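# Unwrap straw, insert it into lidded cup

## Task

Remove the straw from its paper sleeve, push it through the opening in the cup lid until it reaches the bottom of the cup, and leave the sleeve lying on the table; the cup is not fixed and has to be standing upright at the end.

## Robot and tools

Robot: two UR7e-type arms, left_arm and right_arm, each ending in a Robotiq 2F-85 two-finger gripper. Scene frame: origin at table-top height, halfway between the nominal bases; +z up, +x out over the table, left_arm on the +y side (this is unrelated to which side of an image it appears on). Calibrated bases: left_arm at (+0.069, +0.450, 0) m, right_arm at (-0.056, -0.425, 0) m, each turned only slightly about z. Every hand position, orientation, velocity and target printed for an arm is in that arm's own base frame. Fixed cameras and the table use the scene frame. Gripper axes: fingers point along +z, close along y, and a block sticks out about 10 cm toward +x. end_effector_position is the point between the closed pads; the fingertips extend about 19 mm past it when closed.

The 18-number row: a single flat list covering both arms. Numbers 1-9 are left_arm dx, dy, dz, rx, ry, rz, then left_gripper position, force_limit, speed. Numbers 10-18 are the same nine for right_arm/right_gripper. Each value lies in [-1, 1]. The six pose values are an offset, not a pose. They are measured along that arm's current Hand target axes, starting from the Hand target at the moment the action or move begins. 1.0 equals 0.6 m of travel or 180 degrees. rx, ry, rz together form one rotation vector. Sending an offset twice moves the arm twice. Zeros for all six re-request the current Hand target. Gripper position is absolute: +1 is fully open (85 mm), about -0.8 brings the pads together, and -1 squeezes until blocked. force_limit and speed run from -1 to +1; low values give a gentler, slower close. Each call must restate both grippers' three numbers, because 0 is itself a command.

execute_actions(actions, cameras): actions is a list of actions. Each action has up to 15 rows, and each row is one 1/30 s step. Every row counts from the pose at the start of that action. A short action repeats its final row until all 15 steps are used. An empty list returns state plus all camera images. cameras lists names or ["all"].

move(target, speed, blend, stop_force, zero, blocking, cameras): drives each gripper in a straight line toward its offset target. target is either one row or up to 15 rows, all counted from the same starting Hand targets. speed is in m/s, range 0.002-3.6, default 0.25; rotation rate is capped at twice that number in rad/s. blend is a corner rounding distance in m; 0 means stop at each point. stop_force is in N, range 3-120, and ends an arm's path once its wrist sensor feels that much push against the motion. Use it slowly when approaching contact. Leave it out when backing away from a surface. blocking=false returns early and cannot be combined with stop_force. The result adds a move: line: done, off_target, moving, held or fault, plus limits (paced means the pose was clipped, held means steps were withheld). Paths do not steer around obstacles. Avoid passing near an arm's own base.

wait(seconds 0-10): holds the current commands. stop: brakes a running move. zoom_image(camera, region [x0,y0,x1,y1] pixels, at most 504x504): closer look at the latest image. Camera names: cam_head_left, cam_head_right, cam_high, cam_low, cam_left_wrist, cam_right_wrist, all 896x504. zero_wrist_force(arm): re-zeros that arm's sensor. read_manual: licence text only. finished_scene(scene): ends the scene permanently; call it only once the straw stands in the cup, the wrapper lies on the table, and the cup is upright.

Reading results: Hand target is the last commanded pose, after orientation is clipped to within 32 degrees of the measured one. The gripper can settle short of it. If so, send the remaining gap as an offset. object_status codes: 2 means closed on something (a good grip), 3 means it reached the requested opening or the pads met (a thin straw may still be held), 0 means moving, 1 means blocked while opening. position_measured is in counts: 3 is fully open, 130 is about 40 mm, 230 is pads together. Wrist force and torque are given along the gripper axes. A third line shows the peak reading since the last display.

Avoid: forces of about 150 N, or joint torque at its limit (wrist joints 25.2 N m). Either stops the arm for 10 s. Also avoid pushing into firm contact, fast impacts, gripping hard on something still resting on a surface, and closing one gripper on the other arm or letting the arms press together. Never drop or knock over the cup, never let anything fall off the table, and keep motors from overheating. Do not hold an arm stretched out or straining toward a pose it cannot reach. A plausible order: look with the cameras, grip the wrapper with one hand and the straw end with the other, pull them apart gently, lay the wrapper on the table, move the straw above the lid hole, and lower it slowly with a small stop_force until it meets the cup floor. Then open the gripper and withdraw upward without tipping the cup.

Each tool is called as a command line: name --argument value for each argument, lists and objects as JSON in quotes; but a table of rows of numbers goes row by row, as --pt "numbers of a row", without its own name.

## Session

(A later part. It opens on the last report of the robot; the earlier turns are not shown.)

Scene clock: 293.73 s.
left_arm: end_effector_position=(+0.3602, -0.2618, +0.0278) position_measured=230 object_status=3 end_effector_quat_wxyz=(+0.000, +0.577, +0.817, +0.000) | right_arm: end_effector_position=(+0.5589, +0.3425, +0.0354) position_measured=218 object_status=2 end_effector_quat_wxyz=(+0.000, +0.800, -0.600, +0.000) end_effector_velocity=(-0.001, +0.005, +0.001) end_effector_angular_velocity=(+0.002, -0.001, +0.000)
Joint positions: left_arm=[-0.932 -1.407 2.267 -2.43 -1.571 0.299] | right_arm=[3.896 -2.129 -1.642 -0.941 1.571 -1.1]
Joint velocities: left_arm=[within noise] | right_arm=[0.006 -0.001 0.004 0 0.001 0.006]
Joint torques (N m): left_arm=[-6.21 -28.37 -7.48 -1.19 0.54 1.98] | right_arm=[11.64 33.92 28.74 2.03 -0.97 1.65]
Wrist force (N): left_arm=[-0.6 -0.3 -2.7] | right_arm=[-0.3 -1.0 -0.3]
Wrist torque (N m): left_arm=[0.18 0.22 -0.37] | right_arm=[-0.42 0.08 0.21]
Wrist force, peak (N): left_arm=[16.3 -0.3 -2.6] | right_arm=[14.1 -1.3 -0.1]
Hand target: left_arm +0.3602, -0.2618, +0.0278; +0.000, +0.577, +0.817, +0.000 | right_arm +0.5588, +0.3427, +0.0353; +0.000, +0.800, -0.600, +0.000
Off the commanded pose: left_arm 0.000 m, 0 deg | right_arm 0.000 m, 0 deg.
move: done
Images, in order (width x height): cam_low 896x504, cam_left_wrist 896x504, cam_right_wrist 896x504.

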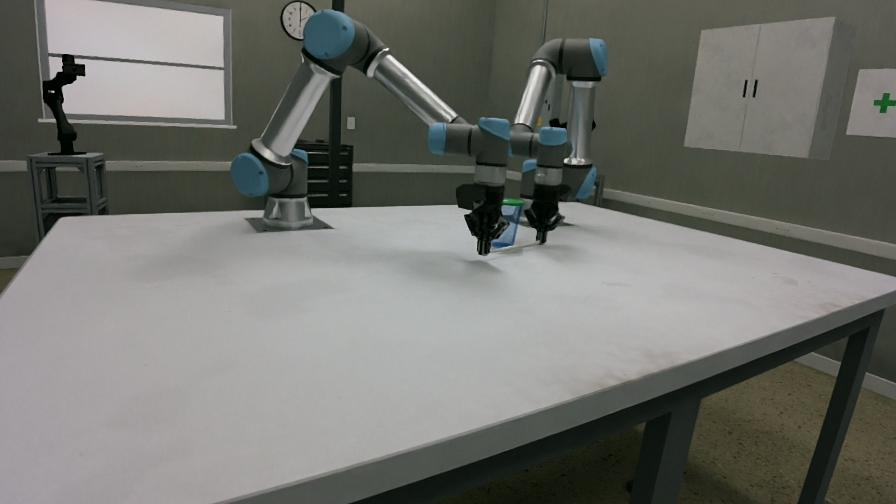

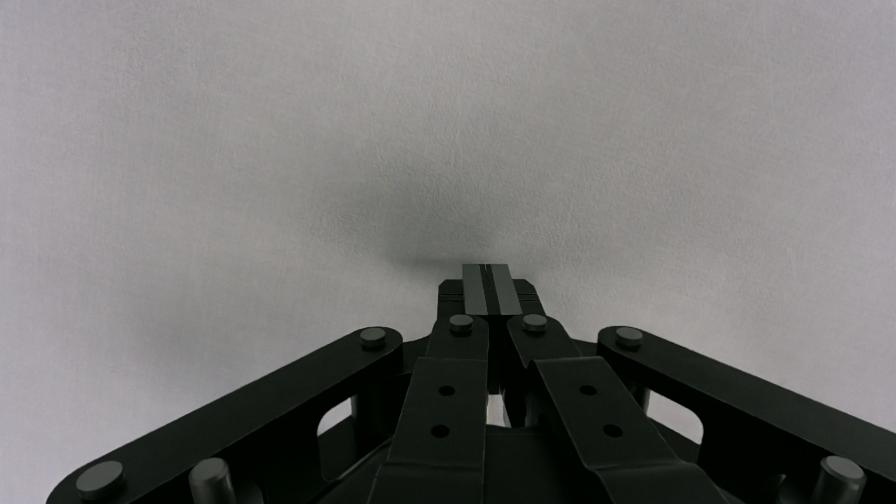

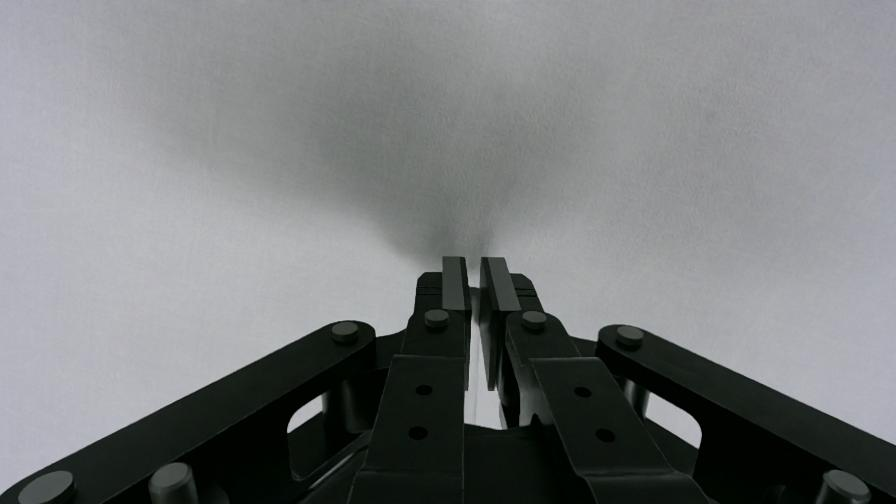

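move --pt "0 0 0 0 0 0 -1 -0.3 -1 0.283 0 0 0 0 0 -1 -0.5 -1" --pt "0 0 0.0105 0 0 0 -1 -0.3 -1 0.283 0 -0.25 0.0 0.0 0.0 -1 -0.5 -1" --pt "0 0 0.0105 0 0 0 0.2 -0.3 -0.5 0.283 0 -0.25 0 0 0 -1 -0.5 -1" --speed '[0.12,0.25,0.2]' --blend '[0.02,0,0]' --cameras '["cam_left_wrist","cam_right_wrist","cam_head_left","cam_low"]'

Scene clock: 416.07 s.
left_arm: end_effector_position=(+0.3602, -0.2618, +0.0215) position_measured=104 object_status=0 end_effector_quat_wxyz=(+0.000, +0.577, +0.817, +0.000) | right_arm: end_effector_position=(+0.6064, +0.1797, +0.1852) position_measured=218 object_status=2 end_effector_quat_wxyz=(+0.000, +0.800, -0.600, +0.000)
Joint positions: left_arm=[-0.932 -1.393 2.273 -2.451 -1.571 0.299] | right_arm=[3.642 -1.919 -1.533 -1.26 1.571 -1.354]
Joint torques (N m): left_arm=[-6.22 -34.04 -27.13 -1.27 0.57 1.06] | right_arm=[10.64 48.82 33.39 0.99 1.08 1.44]
Wrist force (N): left_arm=[-1.0 -0.4 -2.6] | right_arm=[-0.8 -0.7 -0.2]
Wrist torque (N m): left_arm=[0.18 0.25 -0.38] | right_arm=[-0.37 -0.01 0.20]
Wrist force, peak (N): left_arm=[-1.6 -0.4 -2.9] | right_arm=[-0.6 -0.8 -3.7]
Hand target: left_arm +0.3602, -0.2618, +0.0215; +0.000, +0.577, +0.817, +0.000 | right_arm +0.6064, +0.1797, +0.1852; +0.000, +0.800, -0.600, +0.000
Off the commanded pose: left_arm 0.000 m, 0 deg | right_arm 0.000 m, 0 deg.
move: done
Images, in order (width x height): cam_head_left 896x504, cam_low 896x504, cam_left_wrist 896x504, cam_right_wrist 896x504.

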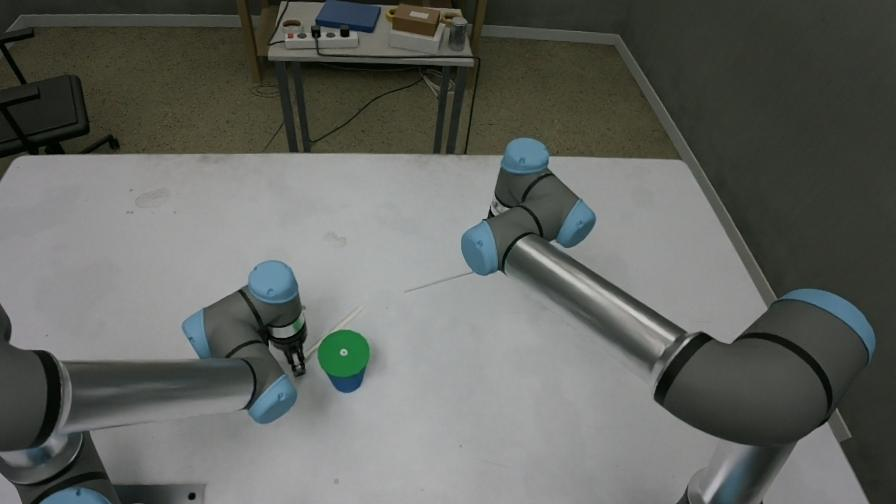

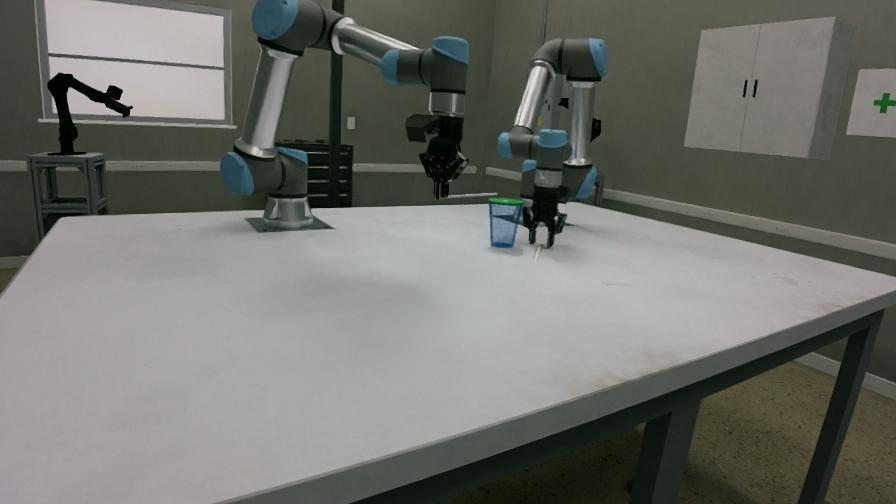

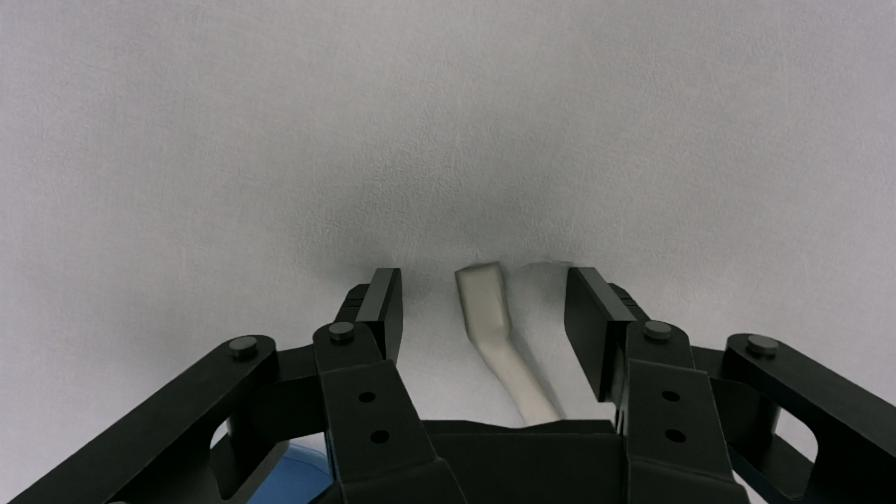

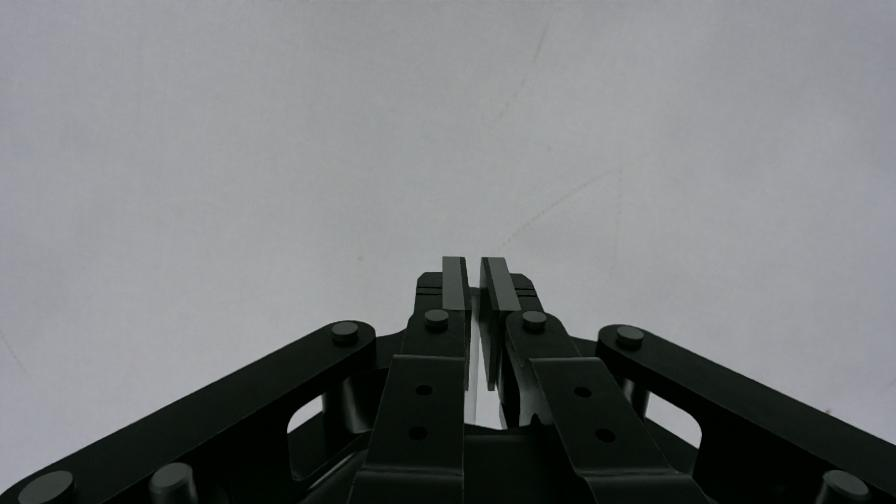

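move --pt "0 0 -0.15 0 0 0 0.2 -0.3 -0.5 -0.2 0.05 -0.358 0.512 0.2825 -0.512 -1 -0.5 -1" --pt "0.046 -0.099 -0.3325 0 -0.222 0 0.2 -0.3 -0.5 -0.563 0.138 -0.358 0.512 0.2825 -0.512 -1 -0.5 -1" --speed '[0.4,0.25]' --blend '[0.02,0]' --cameras '["all"]'

Scene clock: 437.10 s.
left_arm: end_effector_position=(+0.2950, -0.2555, +0.2209) position_measured=104 object_status=3 end_effector_quat_wxyz=(+0.279, +0.543, +0.767, -0.197) | right_arm: end_effector_position=(+0.4324, +0.4807, +0.4001) position_measured=218 object_status=2 end_effector_quat_wxyz=(-0.290, +0.646, +0.289, +0.644)
Joint positions: left_arm=[-0.933 -2.068 2.546 -2.724 -1.761 0.231] | right_arm=[4.325 -1.781 -2.146 0.785 1.232 -3.139]
Joint torques (N m): left_arm=[4.85 -5.07 -28.89 -5.29 0.2 2.23] | right_arm=[2.67 37.99 11.5 3.92 -0.83 1.37]
Wrist force (N): left_arm=[-2.1 -0.2 -3.5] | right_arm=[0.2 0.4 -0.6]
Wrist torque (N m): left_arm=[0.12 0.22 -0.72] | right_arm=[-0.03 0.00 0.02]
Wrist force, peak (N): left_arm=[-1.8 -0.7 -4.3] | right_arm=[0.8 2.2 -2.1]
Hand target: left_arm +0.2951, -0.2555, +0.2210; +0.279, +0.542, +0.767, -0.197 | right_arm +0.4324, +0.4807, +0.4002; -0.290, +0.646, +0.289, +0.644
Off the commanded pose: left_arm 0.000 m, 0 deg | right_arm 0.000 m, 0 deg.
move: done

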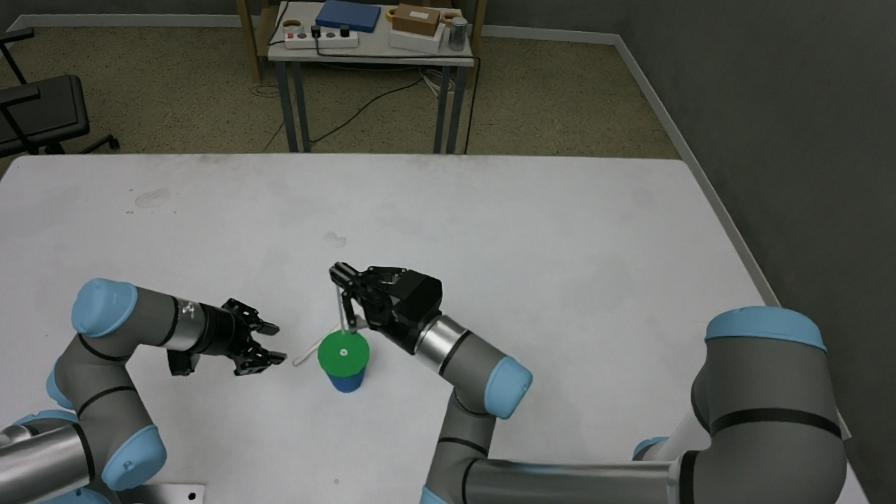

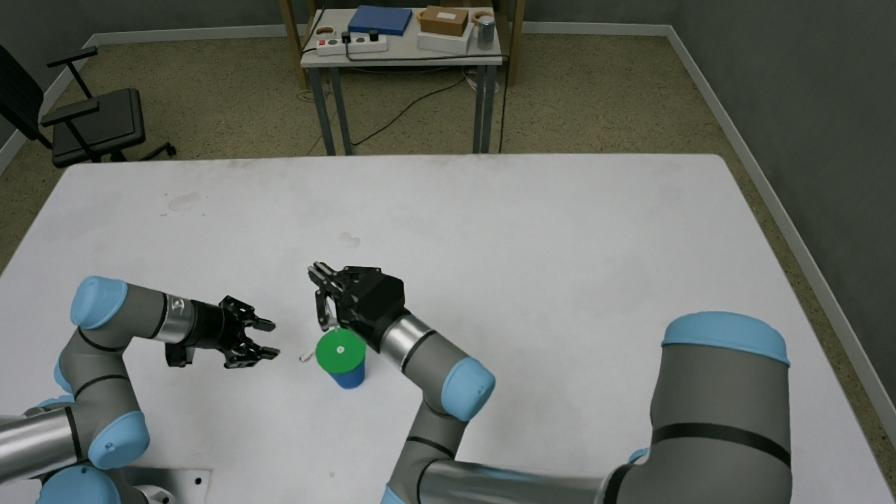

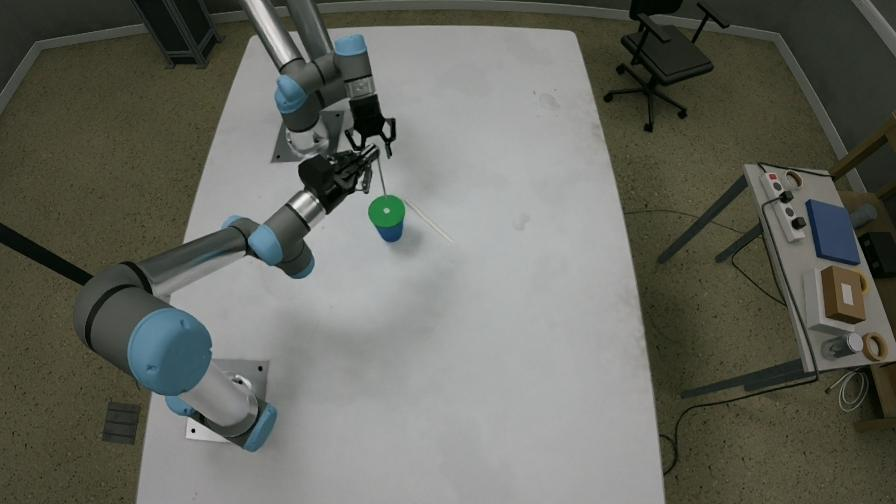

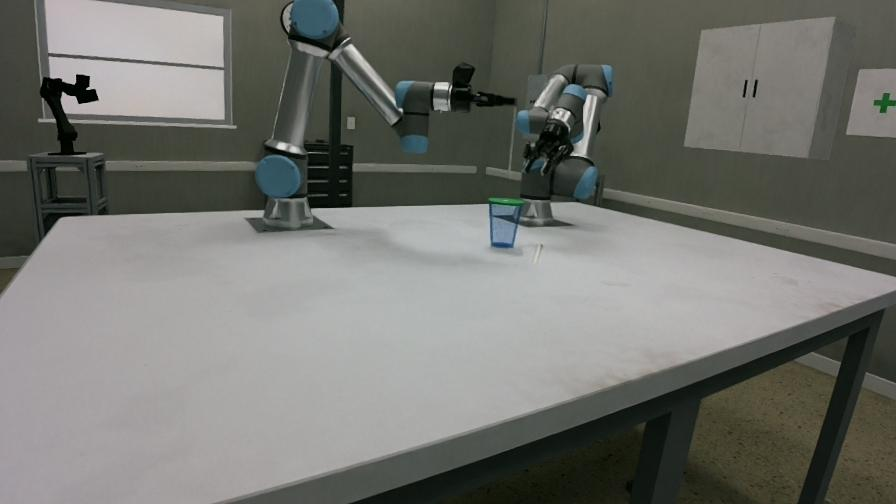

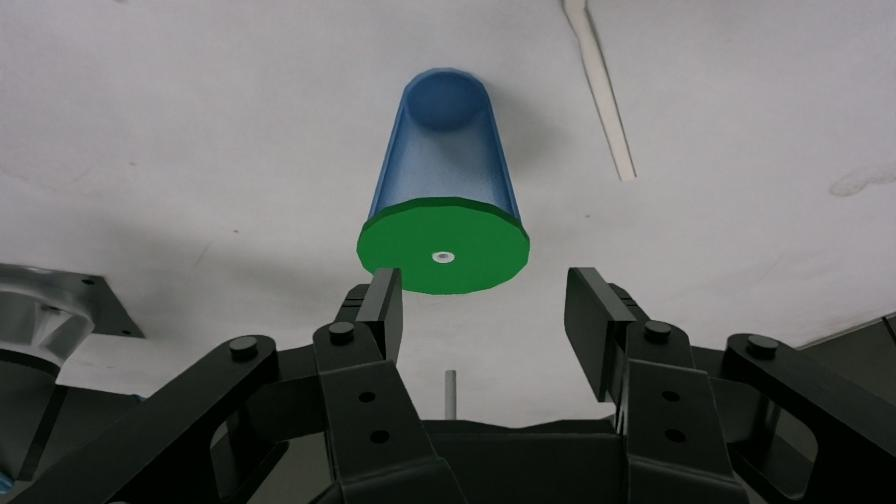

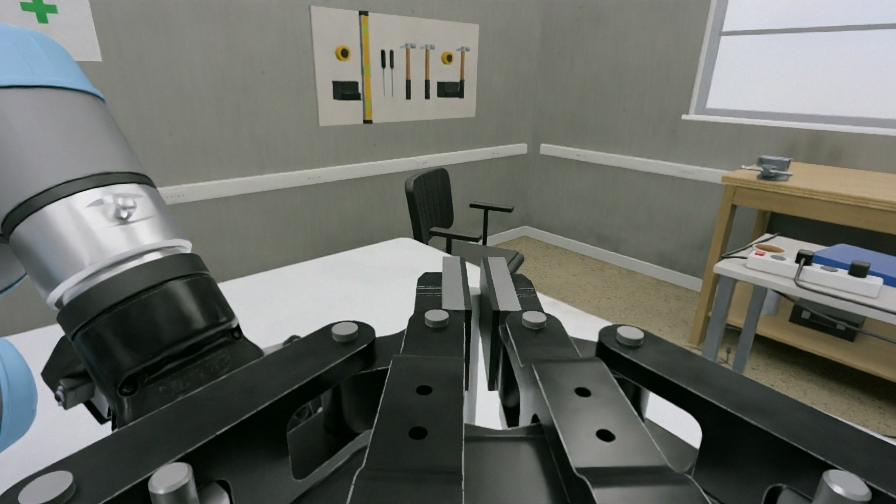

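move --pt "-0.0276 0.1863 0.0232 0.161 0 0.1915 0.2 -0.3 -0.5 -0.0833 -0.0033 -0.0055 0 0 0 -1 -0.5 -1" --pt "-0.1733 0.184 0.1455 0.3215 0 0.383 0.2 -0.3 -0.5 -0.0833 -0.0033 -0.0055 0 0 0 -1 -0.5 -1" --speed 0.25 --blend '[0.05,0]' --cameras '["cam_left_wrist","cam_head_left"]'

zoom_image --camera "cam_left_wrist" --region '[340, 180, 560, 400]'

Scene clock: 492.50 s.
left_arm: end_effector_position=(+0.4444, -0.3467, +0.2208) position_measured=104 object_status=3 end_effector_quat_wxyz=(+0.058, +0.926, +0.159, -0.337) | right_arm: end_effector_position=(+0.4286, +0.4795, +0.3502) position_measured=218 object_status=2 end_effector_quat_wxyz=(-0.290, +0.646, +0.289, +0.644)
Joint positions: left_arm=[-0.653 -1.131 1.356 -1.366 -2.14 2.275] | right_arm=[4.333 -1.883 -2.197 0.937 1.224 -3.139]
Joint torques (N m): left_arm=[3.19 -42.39 -27.71 -1.28 -1.18 0.87] | right_arm=[6.05 39.54 21.48 0.29 0.18 -0.69]
Wrist force (N): left_arm=[-2.0 -0.1 -3.4] | right_arm=[0.6 0.2 -0.9]
Wrist torque (N m): left_arm=[0.13 0.20 -0.70] | right_arm=[-0.06 -0.10 0.02]
Wrist force, peak (N): left_arm=[-2.4 1.5 -3.5] | right_arm=[0.5 0.4 -1.2]
Hand target: left_arm +0.4444, -0.3467, +0.2209; +0.058, +0.926, +0.159, -0.337 | right_arm +0.4286, +0.4795, +0.3502; -0.290, +0.646, +0.289, +0.644
Off the commanded pose: left_arm 0.000 m, 0 deg | right_arm 0.000 m, 0 deg.
move: done
Images, in order (width x height): cam_head_left 896x504, cam_left_wrist 896x504.

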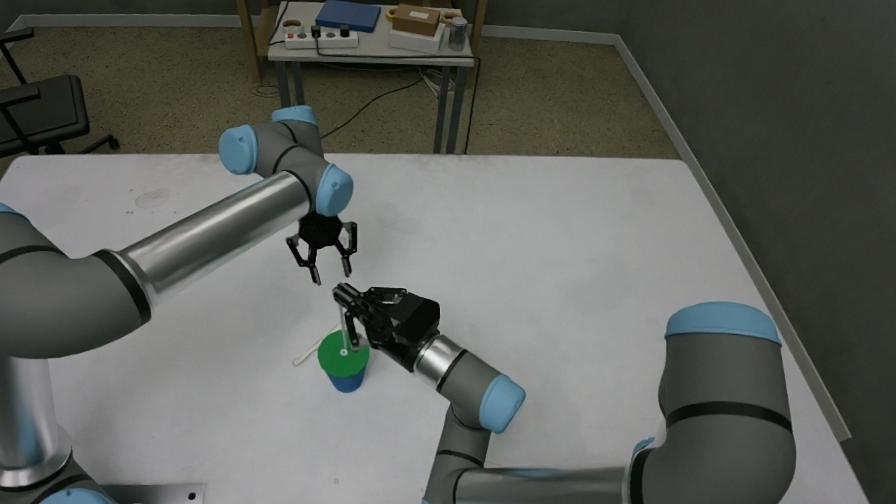

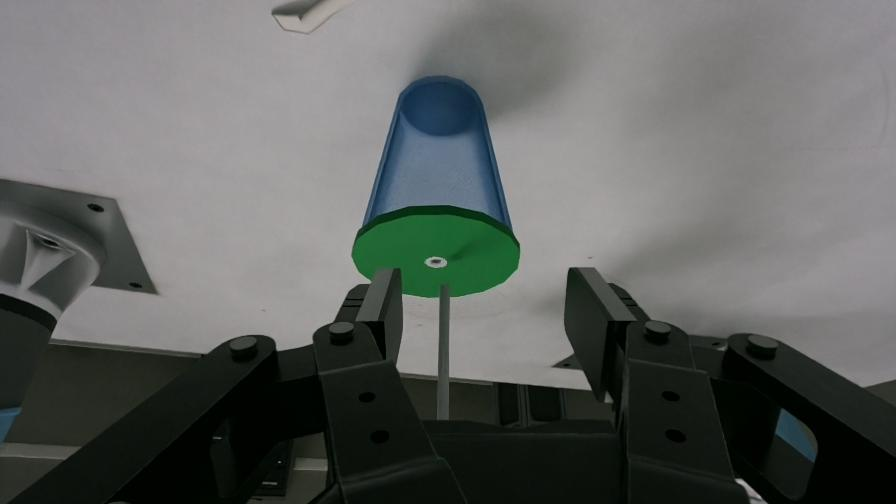

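Scaled by 2.291 from the camera's 896x504 image, which has a finer 1280x720 frame.

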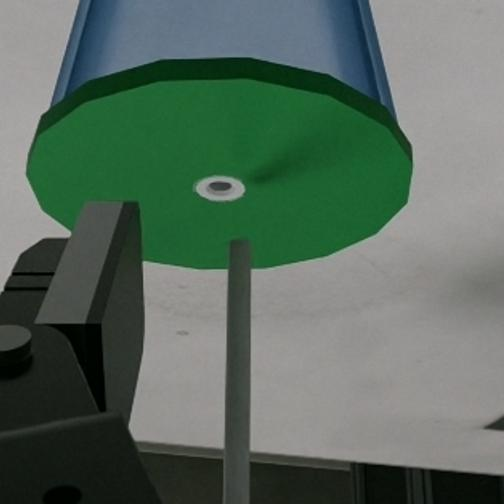

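move --target '[0,0,0,0,0,0,0.2,-0.3,-0.5,-0.0167,-0.0072,0.0043,0,0,0,-1,-0.5,-1]' --speed 0.05 --cameras '["cam_left_wrist","cam_head_left","cam_high"]'

zoom_image --camera "cam_left_wrist" --region '[380, 220, 500, 340]'

zoom_image --camera "cam_head_left" --region '[300, 280, 400, 380]'

zoom_image --camera "cam_high" --region '[340, 140, 440, 240]'

Scene clock: 516.30 s.
left_arm: end_effector_position=(+0.4444, -0.3467, +0.2209) position_measured=104 object_status=3 end_effector_quat_wxyz=(+0.058, +0.926, +0.159, -0.337) | right_arm: end_effector_position=(+0.4271, +0.4844, +0.3401) position_measured=218 object_status=2 end_effector_quat_wxyz=(-0.290, +0.646, +0.289, +0.644)
Joint positions: left_arm=[-0.653 -1.131 1.356 -1.366 -2.14 2.276] | right_arm=[4.342 -1.911 -2.196 0.965 1.215 -3.139]
Joint torques (N m): left_arm=[3.53 -34.96 -33.01 -0.81 -0.25 1.77] | right_arm=[-3.58 42.19 21.6 0.14 0.72 0.27]
Wrist force (N): left_arm=[-2.1 -0.1 -3.5] | right_arm=[0.6 0.5 -0.7]
Wrist torque (N m): left_arm=[0.13 0.20 -0.70] | right_arm=[-0.01 -0.11 0.02]
Wrist force, peak (N): left_arm=[-2.1 0.1 -3.9] | right_arm=[0.4 0.9 -1.2]
Hand target: left_arm +0.4444, -0.3467, +0.2209; +0.058, +0.926, +0.159, -0.337 | right_arm +0.4271, +0.4844, +0.3402; -0.290, +0.646, +0.289, +0.644
Off the commanded pose: left_arm 0.000 m, 0 deg | right_arm 0.000 m, 0 deg.
move: done
Images, in order (width x height): cam_head_left 896x504, cam_high 896x504, cam_left_wrist 896x504.

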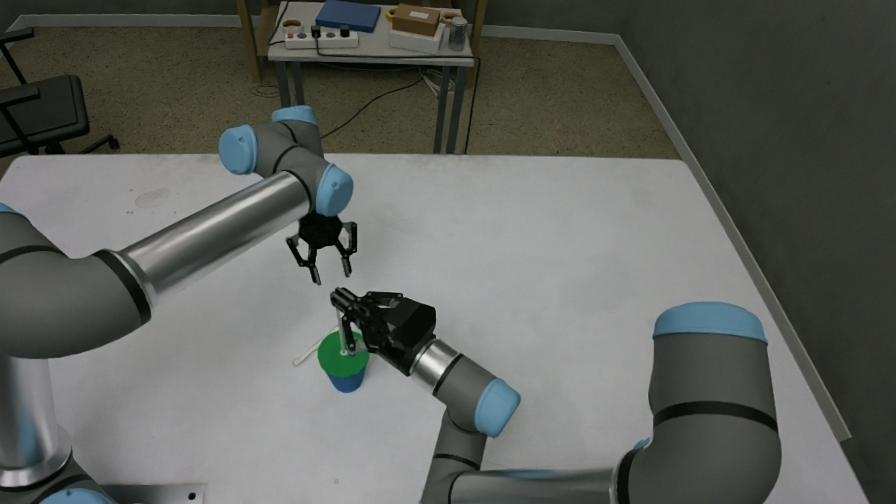

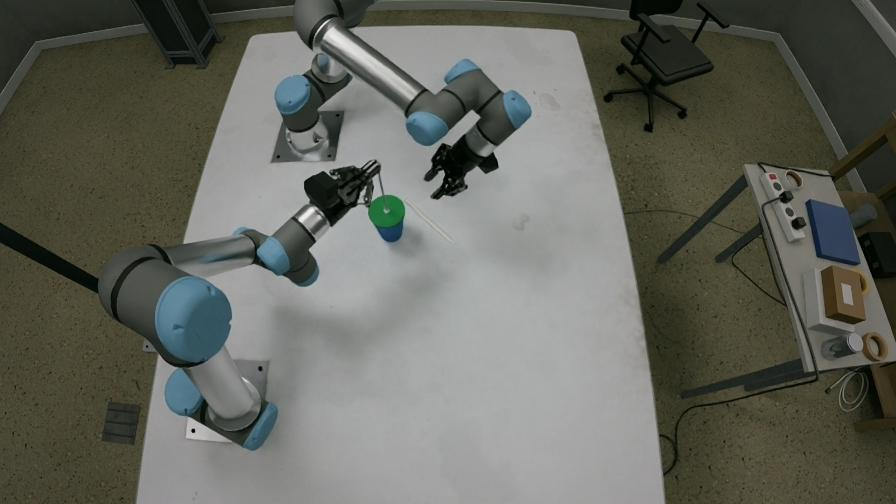

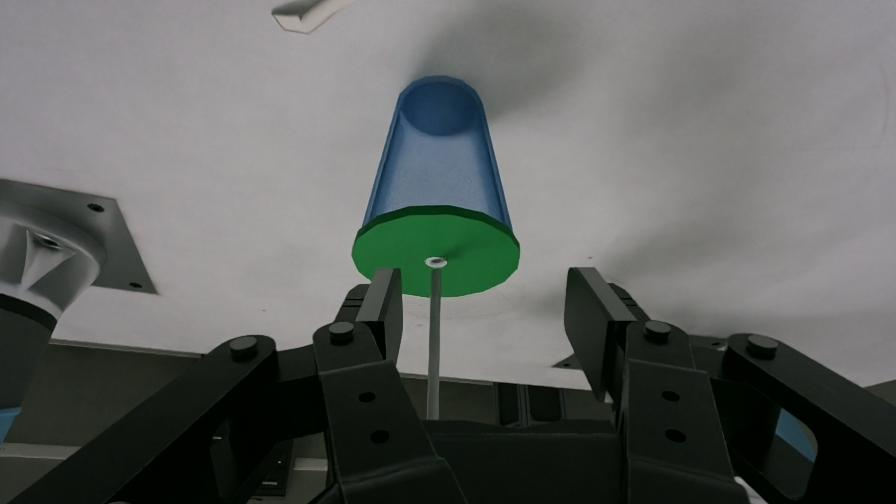

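Scaled by 4.200 from the camera's 896x504 image, which has a finer 1280x720 frame.

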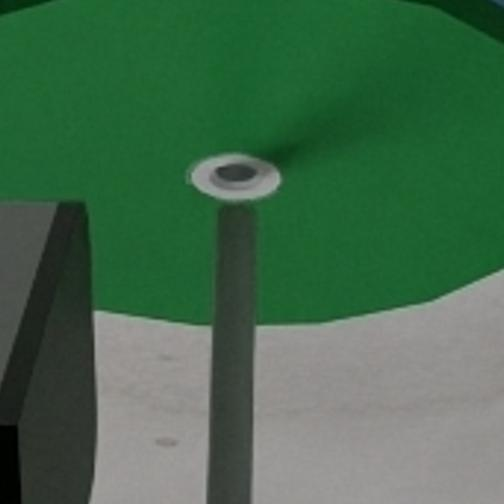

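Scaled by 5.040 from the camera's 896x504 image, which has a finer 1280x720 frame.

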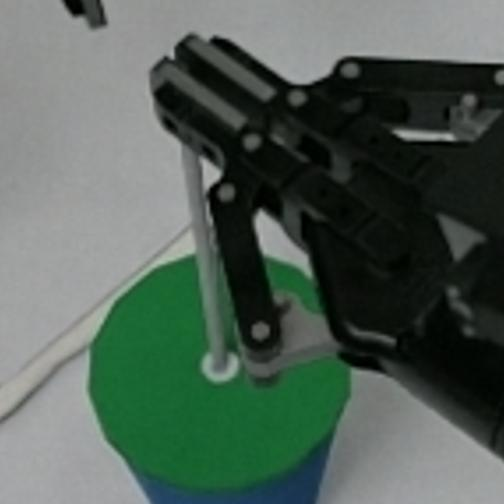

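Scaled by 5.040 from the camera's 896x504 image, which has a finer 1280x720 frame.

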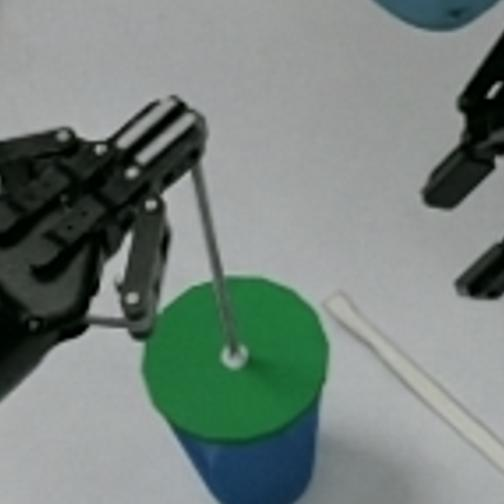

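move --target '[0,0,0,0,0,0,0.2,-0.3,-0.5,-0.045,0,0,0,0,0,-1,-0.5,-1]' --speed 0.03 --stop_force 4 --cameras '["cam_left_wrist"]'

zoom_image --camera "cam_left_wrist" --region '[340, 140, 540, 340]'

Scene clock: 572.23 s.
left_arm: end_effector_position=(+0.4444, -0.3467, +0.2209) position_measured=104 object_status=3 end_effector_quat_wxyz=(+0.058, +0.926, +0.159, -0.337) | right_arm: end_effector_position=(+0.4271, +0.4843, +0.3303) position_measured=218 object_status=2 end_effector_quat_wxyz=(-0.290, +0.646, +0.289, +0.644)
Joint positions: left_arm=[-0.653 -1.131 1.356 -1.366 -2.14 2.276] | right_arm=[4.342 -1.935 -2.201 0.994 1.215 -3.139]
Joint torques (N m): left_arm=[3.81 -40.37 -23.28 -3.4 -0.54 0.16] | right_arm=[-6.9 20.74 23.9 4.42 -0.09 1.23]
Wrist force (N): left_arm=[-2.0 -0.2 -3.5] | right_arm=[-1.6 0.2 -0.8]
Wrist torque (N m): left_arm=[0.12 0.20 -0.70] | right_arm=[-0.04 -0.09 0.03]
Wrist force, peak (N): left_arm=[-2.4 0.1 -3.7] | right_arm=[5.6 0.5 -0.8]
Hand target: left_arm +0.4444, -0.3467, +0.2209; +0.058, +0.926, +0.159, -0.337 | right_arm +0.4271, +0.4843, +0.3303; -0.290, +0.646, +0.289, +0.644 (not the last commanded pose)
Off the commanded pose: left_arm 0.000 m, 0 deg | right_arm 0.017 m, 0 deg.
move: contact (right_arm)
Images, in order (width x height): cam_left_wrist 896x504.

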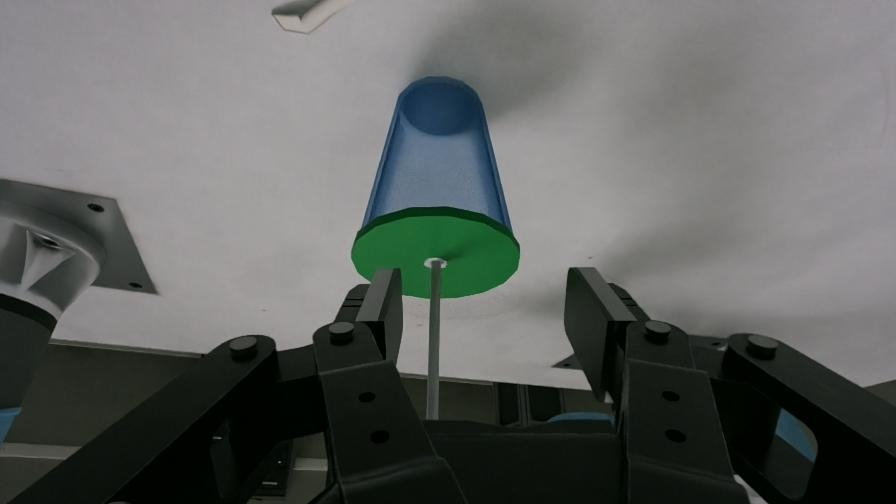

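Scaled by 2.520 from the camera's 896x504 image, which has a finer 1280x720 frame.

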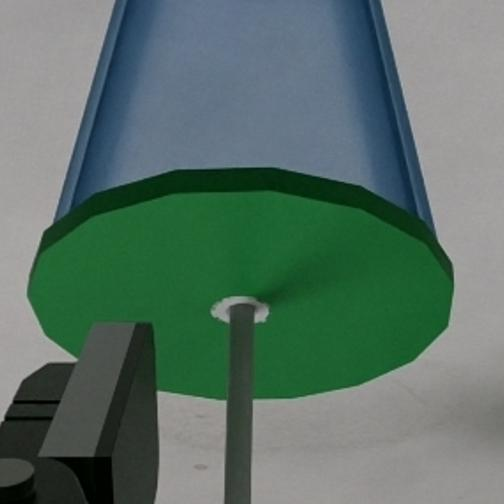

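zoom_image --camera "cam_left_wrist" --region '[411, 240, 461, 290]'

Scaled by 10.080 from the camera's 896x504 image, which has a finer 1280x720 frame.

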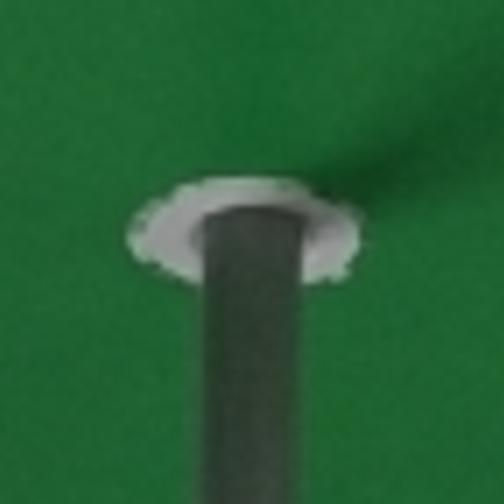

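move --pt "0 0 0 0 0 0 0.2 -0.3 -0.5 0.003 -0.0006 0.0003 0 0 0 -1 -0.5 -1" --pt "0 0 0 0 0 0 0.2 -0.3 -0.5 -0.04 -0.0006 0.0003 0 0 0 -1 -0.5 -1" --speed 0.025 --stop_force 6 --cameras '["cam_left_wrist"]'

zoom_image --camera "cam_left_wrist" --region '[391, 220, 481, 310]'

Scene clock: 591.90 s.
left_arm: end_effector_position=(+0.4444, -0.3467, +0.2209) position_measured=104 object_status=3 end_effector_quat_wxyz=(+0.058, +0.926, +0.159, -0.337) | right_arm: end_effector_position=(+0.4270, +0.4847, +0.3290) position_measured=218 object_status=2 end_effector_quat_wxyz=(-0.290, +0.646, +0.289, +0.645)
Joint positions: left_arm=[-0.653 -1.131 1.356 -1.366 -2.14 2.276] | right_arm=[4.343 -1.939 -2.201 0.998 1.214 -3.139]
Joint torques (N m): left_arm=[3.43 -45.31 -15.11 -3.32 -0.84 -1.3] | right_arm=[-1.47 18.91 24.13 4.47 -1.22 0.15]
Wrist force (N): left_arm=[-2.1 0.1 -3.6] | right_arm=[-1.9 0.8 -1.0]
Wrist torque (N m): left_arm=[0.16 0.20 -0.70] | right_arm=[0.06 -0.05 0.03]
Wrist force, peak (N): left_arm=[-2.2 0.1 -3.9] | right_arm=[6.5 1.0 -1.2]
Hand target: left_arm +0.4444, -0.3467, +0.2209; +0.058, +0.926, +0.159, -0.337 | right_arm +0.4270, +0.4847, +0.3290; -0.290, +0.646, +0.289, +0.645 (not the last commanded pose)
Off the commanded pose: left_arm 0.000 m, 0 deg | right_arm 0.023 m, 0 deg.
move: contact (right_arm); path passed 1 of 2 targets
Images, in order (width x height): cam_left_wrist 896x504.

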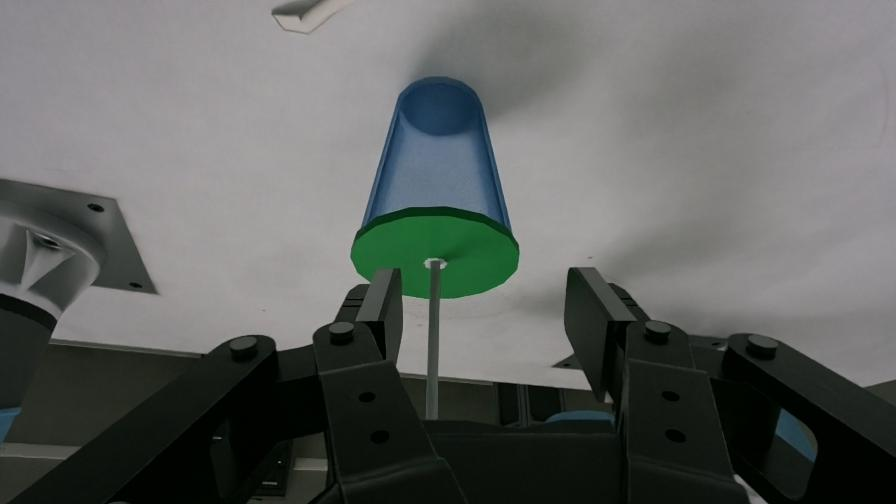

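Scaled by 5.600 from the camera's 896x504 image, which has a finer 1280x720 frame.

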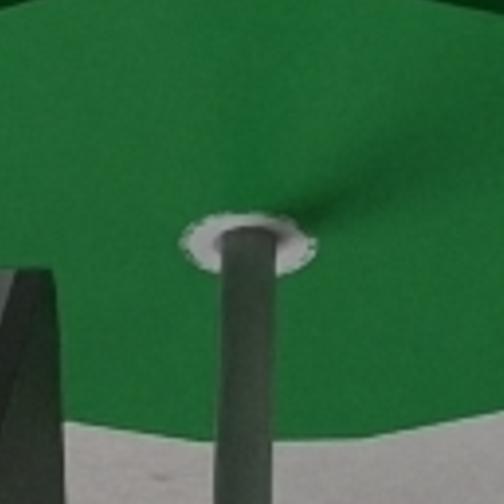

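move --target '[0,0,0,0,0,0,0.2,-0.3,-0.5,-0.03,0,0,0,0,0,-1,-0.5,-1]' --speed 0.02 --stop_force 14 --cameras '["cam_left_wrist","cam_head_left"]'

zoom_image --camera "cam_left_wrist" --region '[391, 220, 481, 310]'

zoom_image --camera "cam_head_left" --region '[300, 280, 400, 400]'

Scene clock: 624.33 s.
left_arm: end_effector_position=(+0.4444, -0.3467, +0.2209) position_measured=104 object_status=3 end_effector_quat_wxyz=(+0.058, +0.926, +0.159, -0.337) | right_arm: end_effector_position=(+0.4270, +0.4847, +0.3110) position_measured=218 object_status=2 end_effector_quat_wxyz=(-0.290, +0.646, +0.289, +0.644)
Joint positions: left_arm=[-0.653 -1.131 1.356 -1.366 -2.14 2.276] | right_arm=[4.343 -1.984 -2.209 1.05 1.214 -3.139]
Joint torques (N m): left_arm=[2.95 -49.93 -14.91 -3.32 -1.08 -1.6] | right_arm=[12.01 39.96 18.58 0.49 -1.35 0.4]
Wrist force (N): left_arm=[-2.1 0.2 -3.5] | right_arm=[3.6 0.8 -0.8]
Wrist torque (N m): left_arm=[0.18 0.20 -0.70] | right_arm=[0.04 -0.14 0.04]
Wrist force, peak (N): left_arm=[-2.4 0.1 -3.8] | right_arm=[8.0 0.0 -0.8]
Hand target: left_arm +0.4444, -0.3467, +0.2209; +0.058, +0.926, +0.159, -0.337 | right_arm +0.4270, +0.4847, +0.3110; -0.290, +0.646, +0.289, +0.645
Off the commanded pose: left_arm 0.000 m, 0 deg | right_arm 0.000 m, 0 deg.
move: done
Images, in order (width x height): cam_head_left 896x504, cam_left_wrist 896x504.

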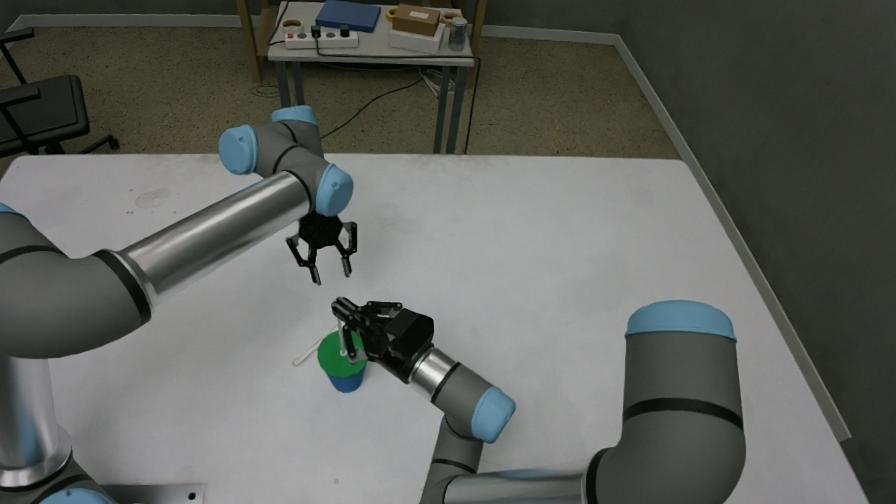

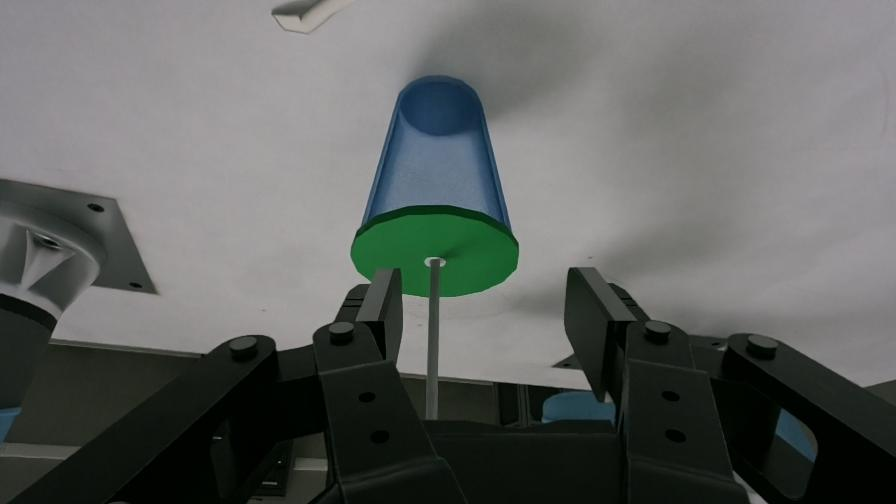

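Scaled by 5.600 from the camera's 896x504 image, which has a finer 1280x720 frame.

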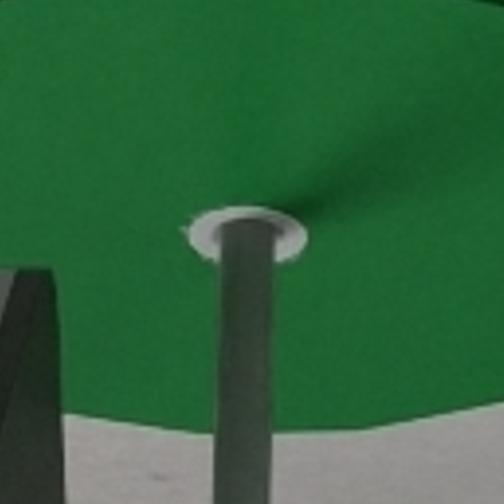

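Scaled by 4.200 from the camera's 896x504 image, which has a finer 1280x720 frame.

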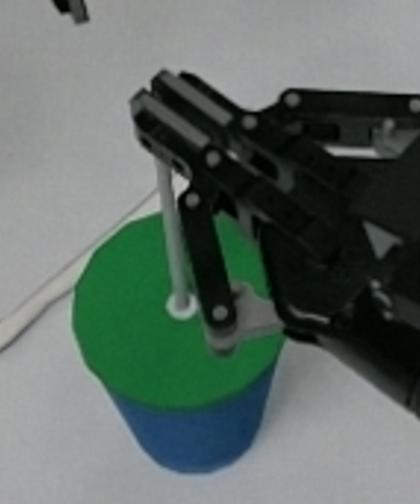

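move --target '[0,0,0,0,0,0,0.2,-0.3,-0.5,-0.185,0,0,0,0,0,-1,-0.5,-1]' --speed 0.04 --stop_force 15 --cameras '["cam_left_wrist","cam_low","cam_head_left"]'

zoom_image --camera "cam_left_wrist" --region '[320, 60, 560, 300]'

zoom_image --camera "cam_low" --region '[440, 150, 580, 270]'

Scene clock: 638.90 s.
left_arm: end_effector_position=(+0.4444, -0.3467, +0.2209) position_measured=104 object_status=3 end_effector_quat_wxyz=(+0.058, +0.926, +0.159, -0.337) | right_arm: end_effector_position=(+0.4267, +0.4848, +0.2071) position_measured=218 object_status=2 end_effector_quat_wxyz=(-0.290, +0.646, +0.289, +0.644)
Joint positions: left_arm=[-0.653 -1.131 1.356 -1.366 -2.14 2.276] | right_arm=[4.344 -2.267 -2.207 1.331 1.213 -3.139]
Joint torques (N m): left_arm=[3.32 -49.96 -14.72 -3.4 -1.51 -1.7] | right_arm=[1.2 24.52 -0.42 4.34 1.2 1.11]
Wrist force (N): left_arm=[-2.1 0.1 -3.6] | right_arm=[-1.3 0.4 -1.2]
Wrist torque (N m): left_arm=[0.16 0.20 -0.69] | right_arm=[-0.02 -0.09 0.03]
Wrist force, peak (N): left_arm=[-2.3 0.0 -3.8] | right_arm=[25.3 0.6 -0.7]
Hand target: left_arm +0.4444, -0.3467, +0.2209; +0.058, +0.926, +0.159, -0.337 | right_arm +0.4267, +0.4848, +0.2071; -0.290, +0.646, +0.289, +0.644 (not the last commanded pose)
Off the commanded pose: left_arm 0.000 m, 0 deg | right_arm 0.007 m, 0 deg.
move: contact (right_arm)
Images, in order (width x height): cam_head_left 896x504, cam_low 896x504, cam_left_wrist 896x504.

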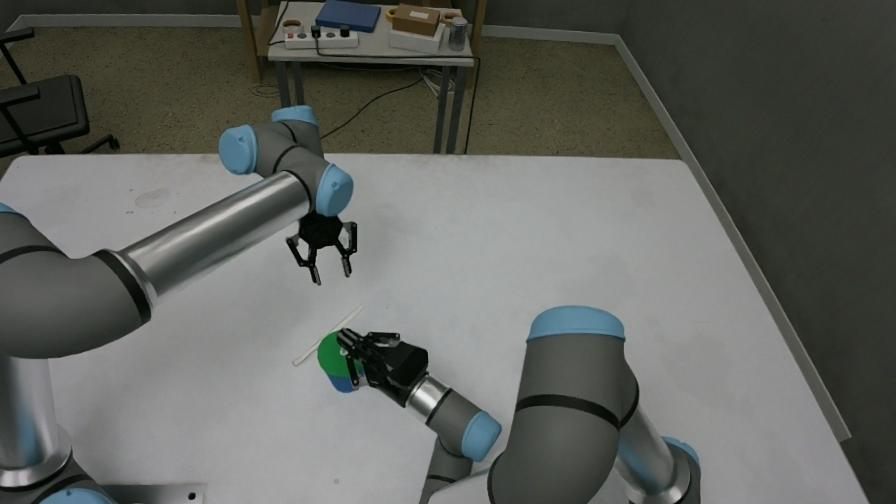

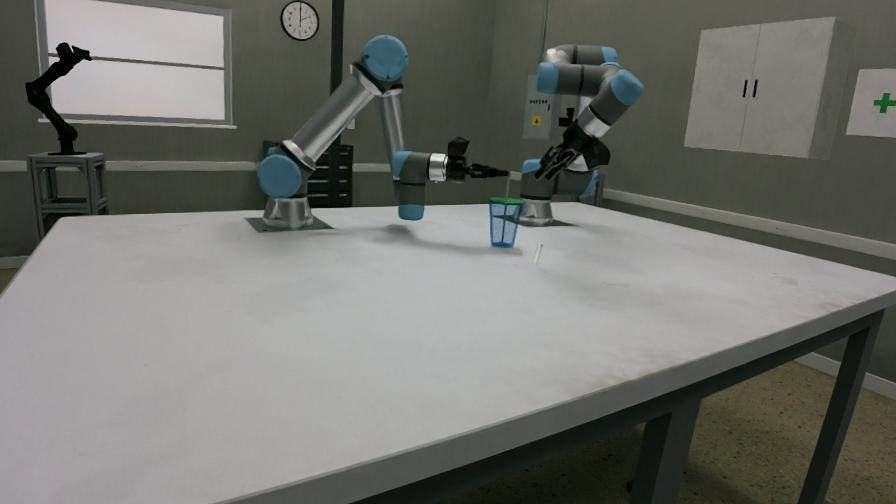

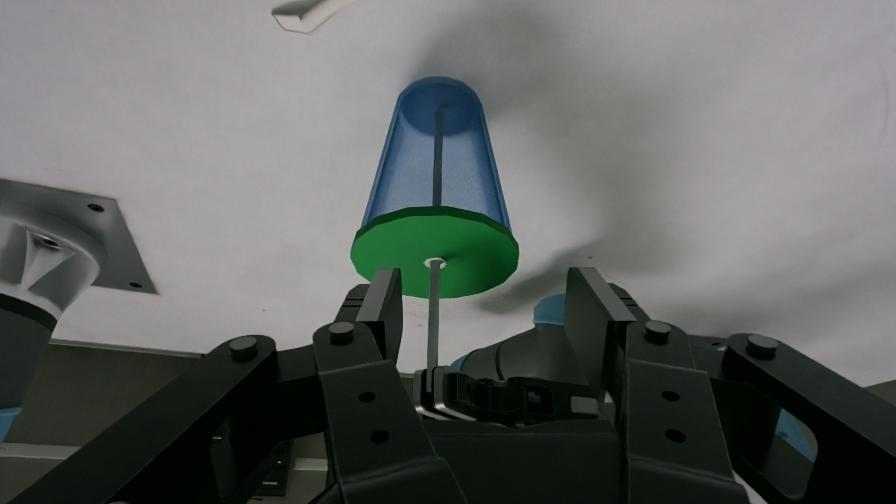

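Scaled by 2.100 from the camera's 896x504 image, which has a finer 1280x720 frame.

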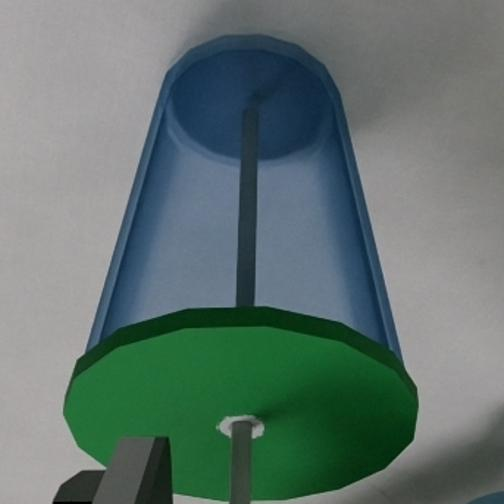

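Scaled by 3.600 from the camera's 896x504 image, which has a finer 1280x720 frame.

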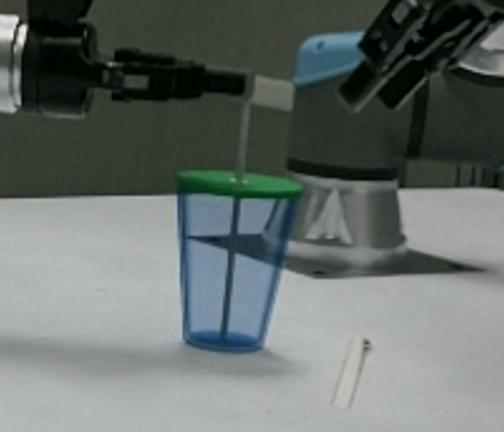

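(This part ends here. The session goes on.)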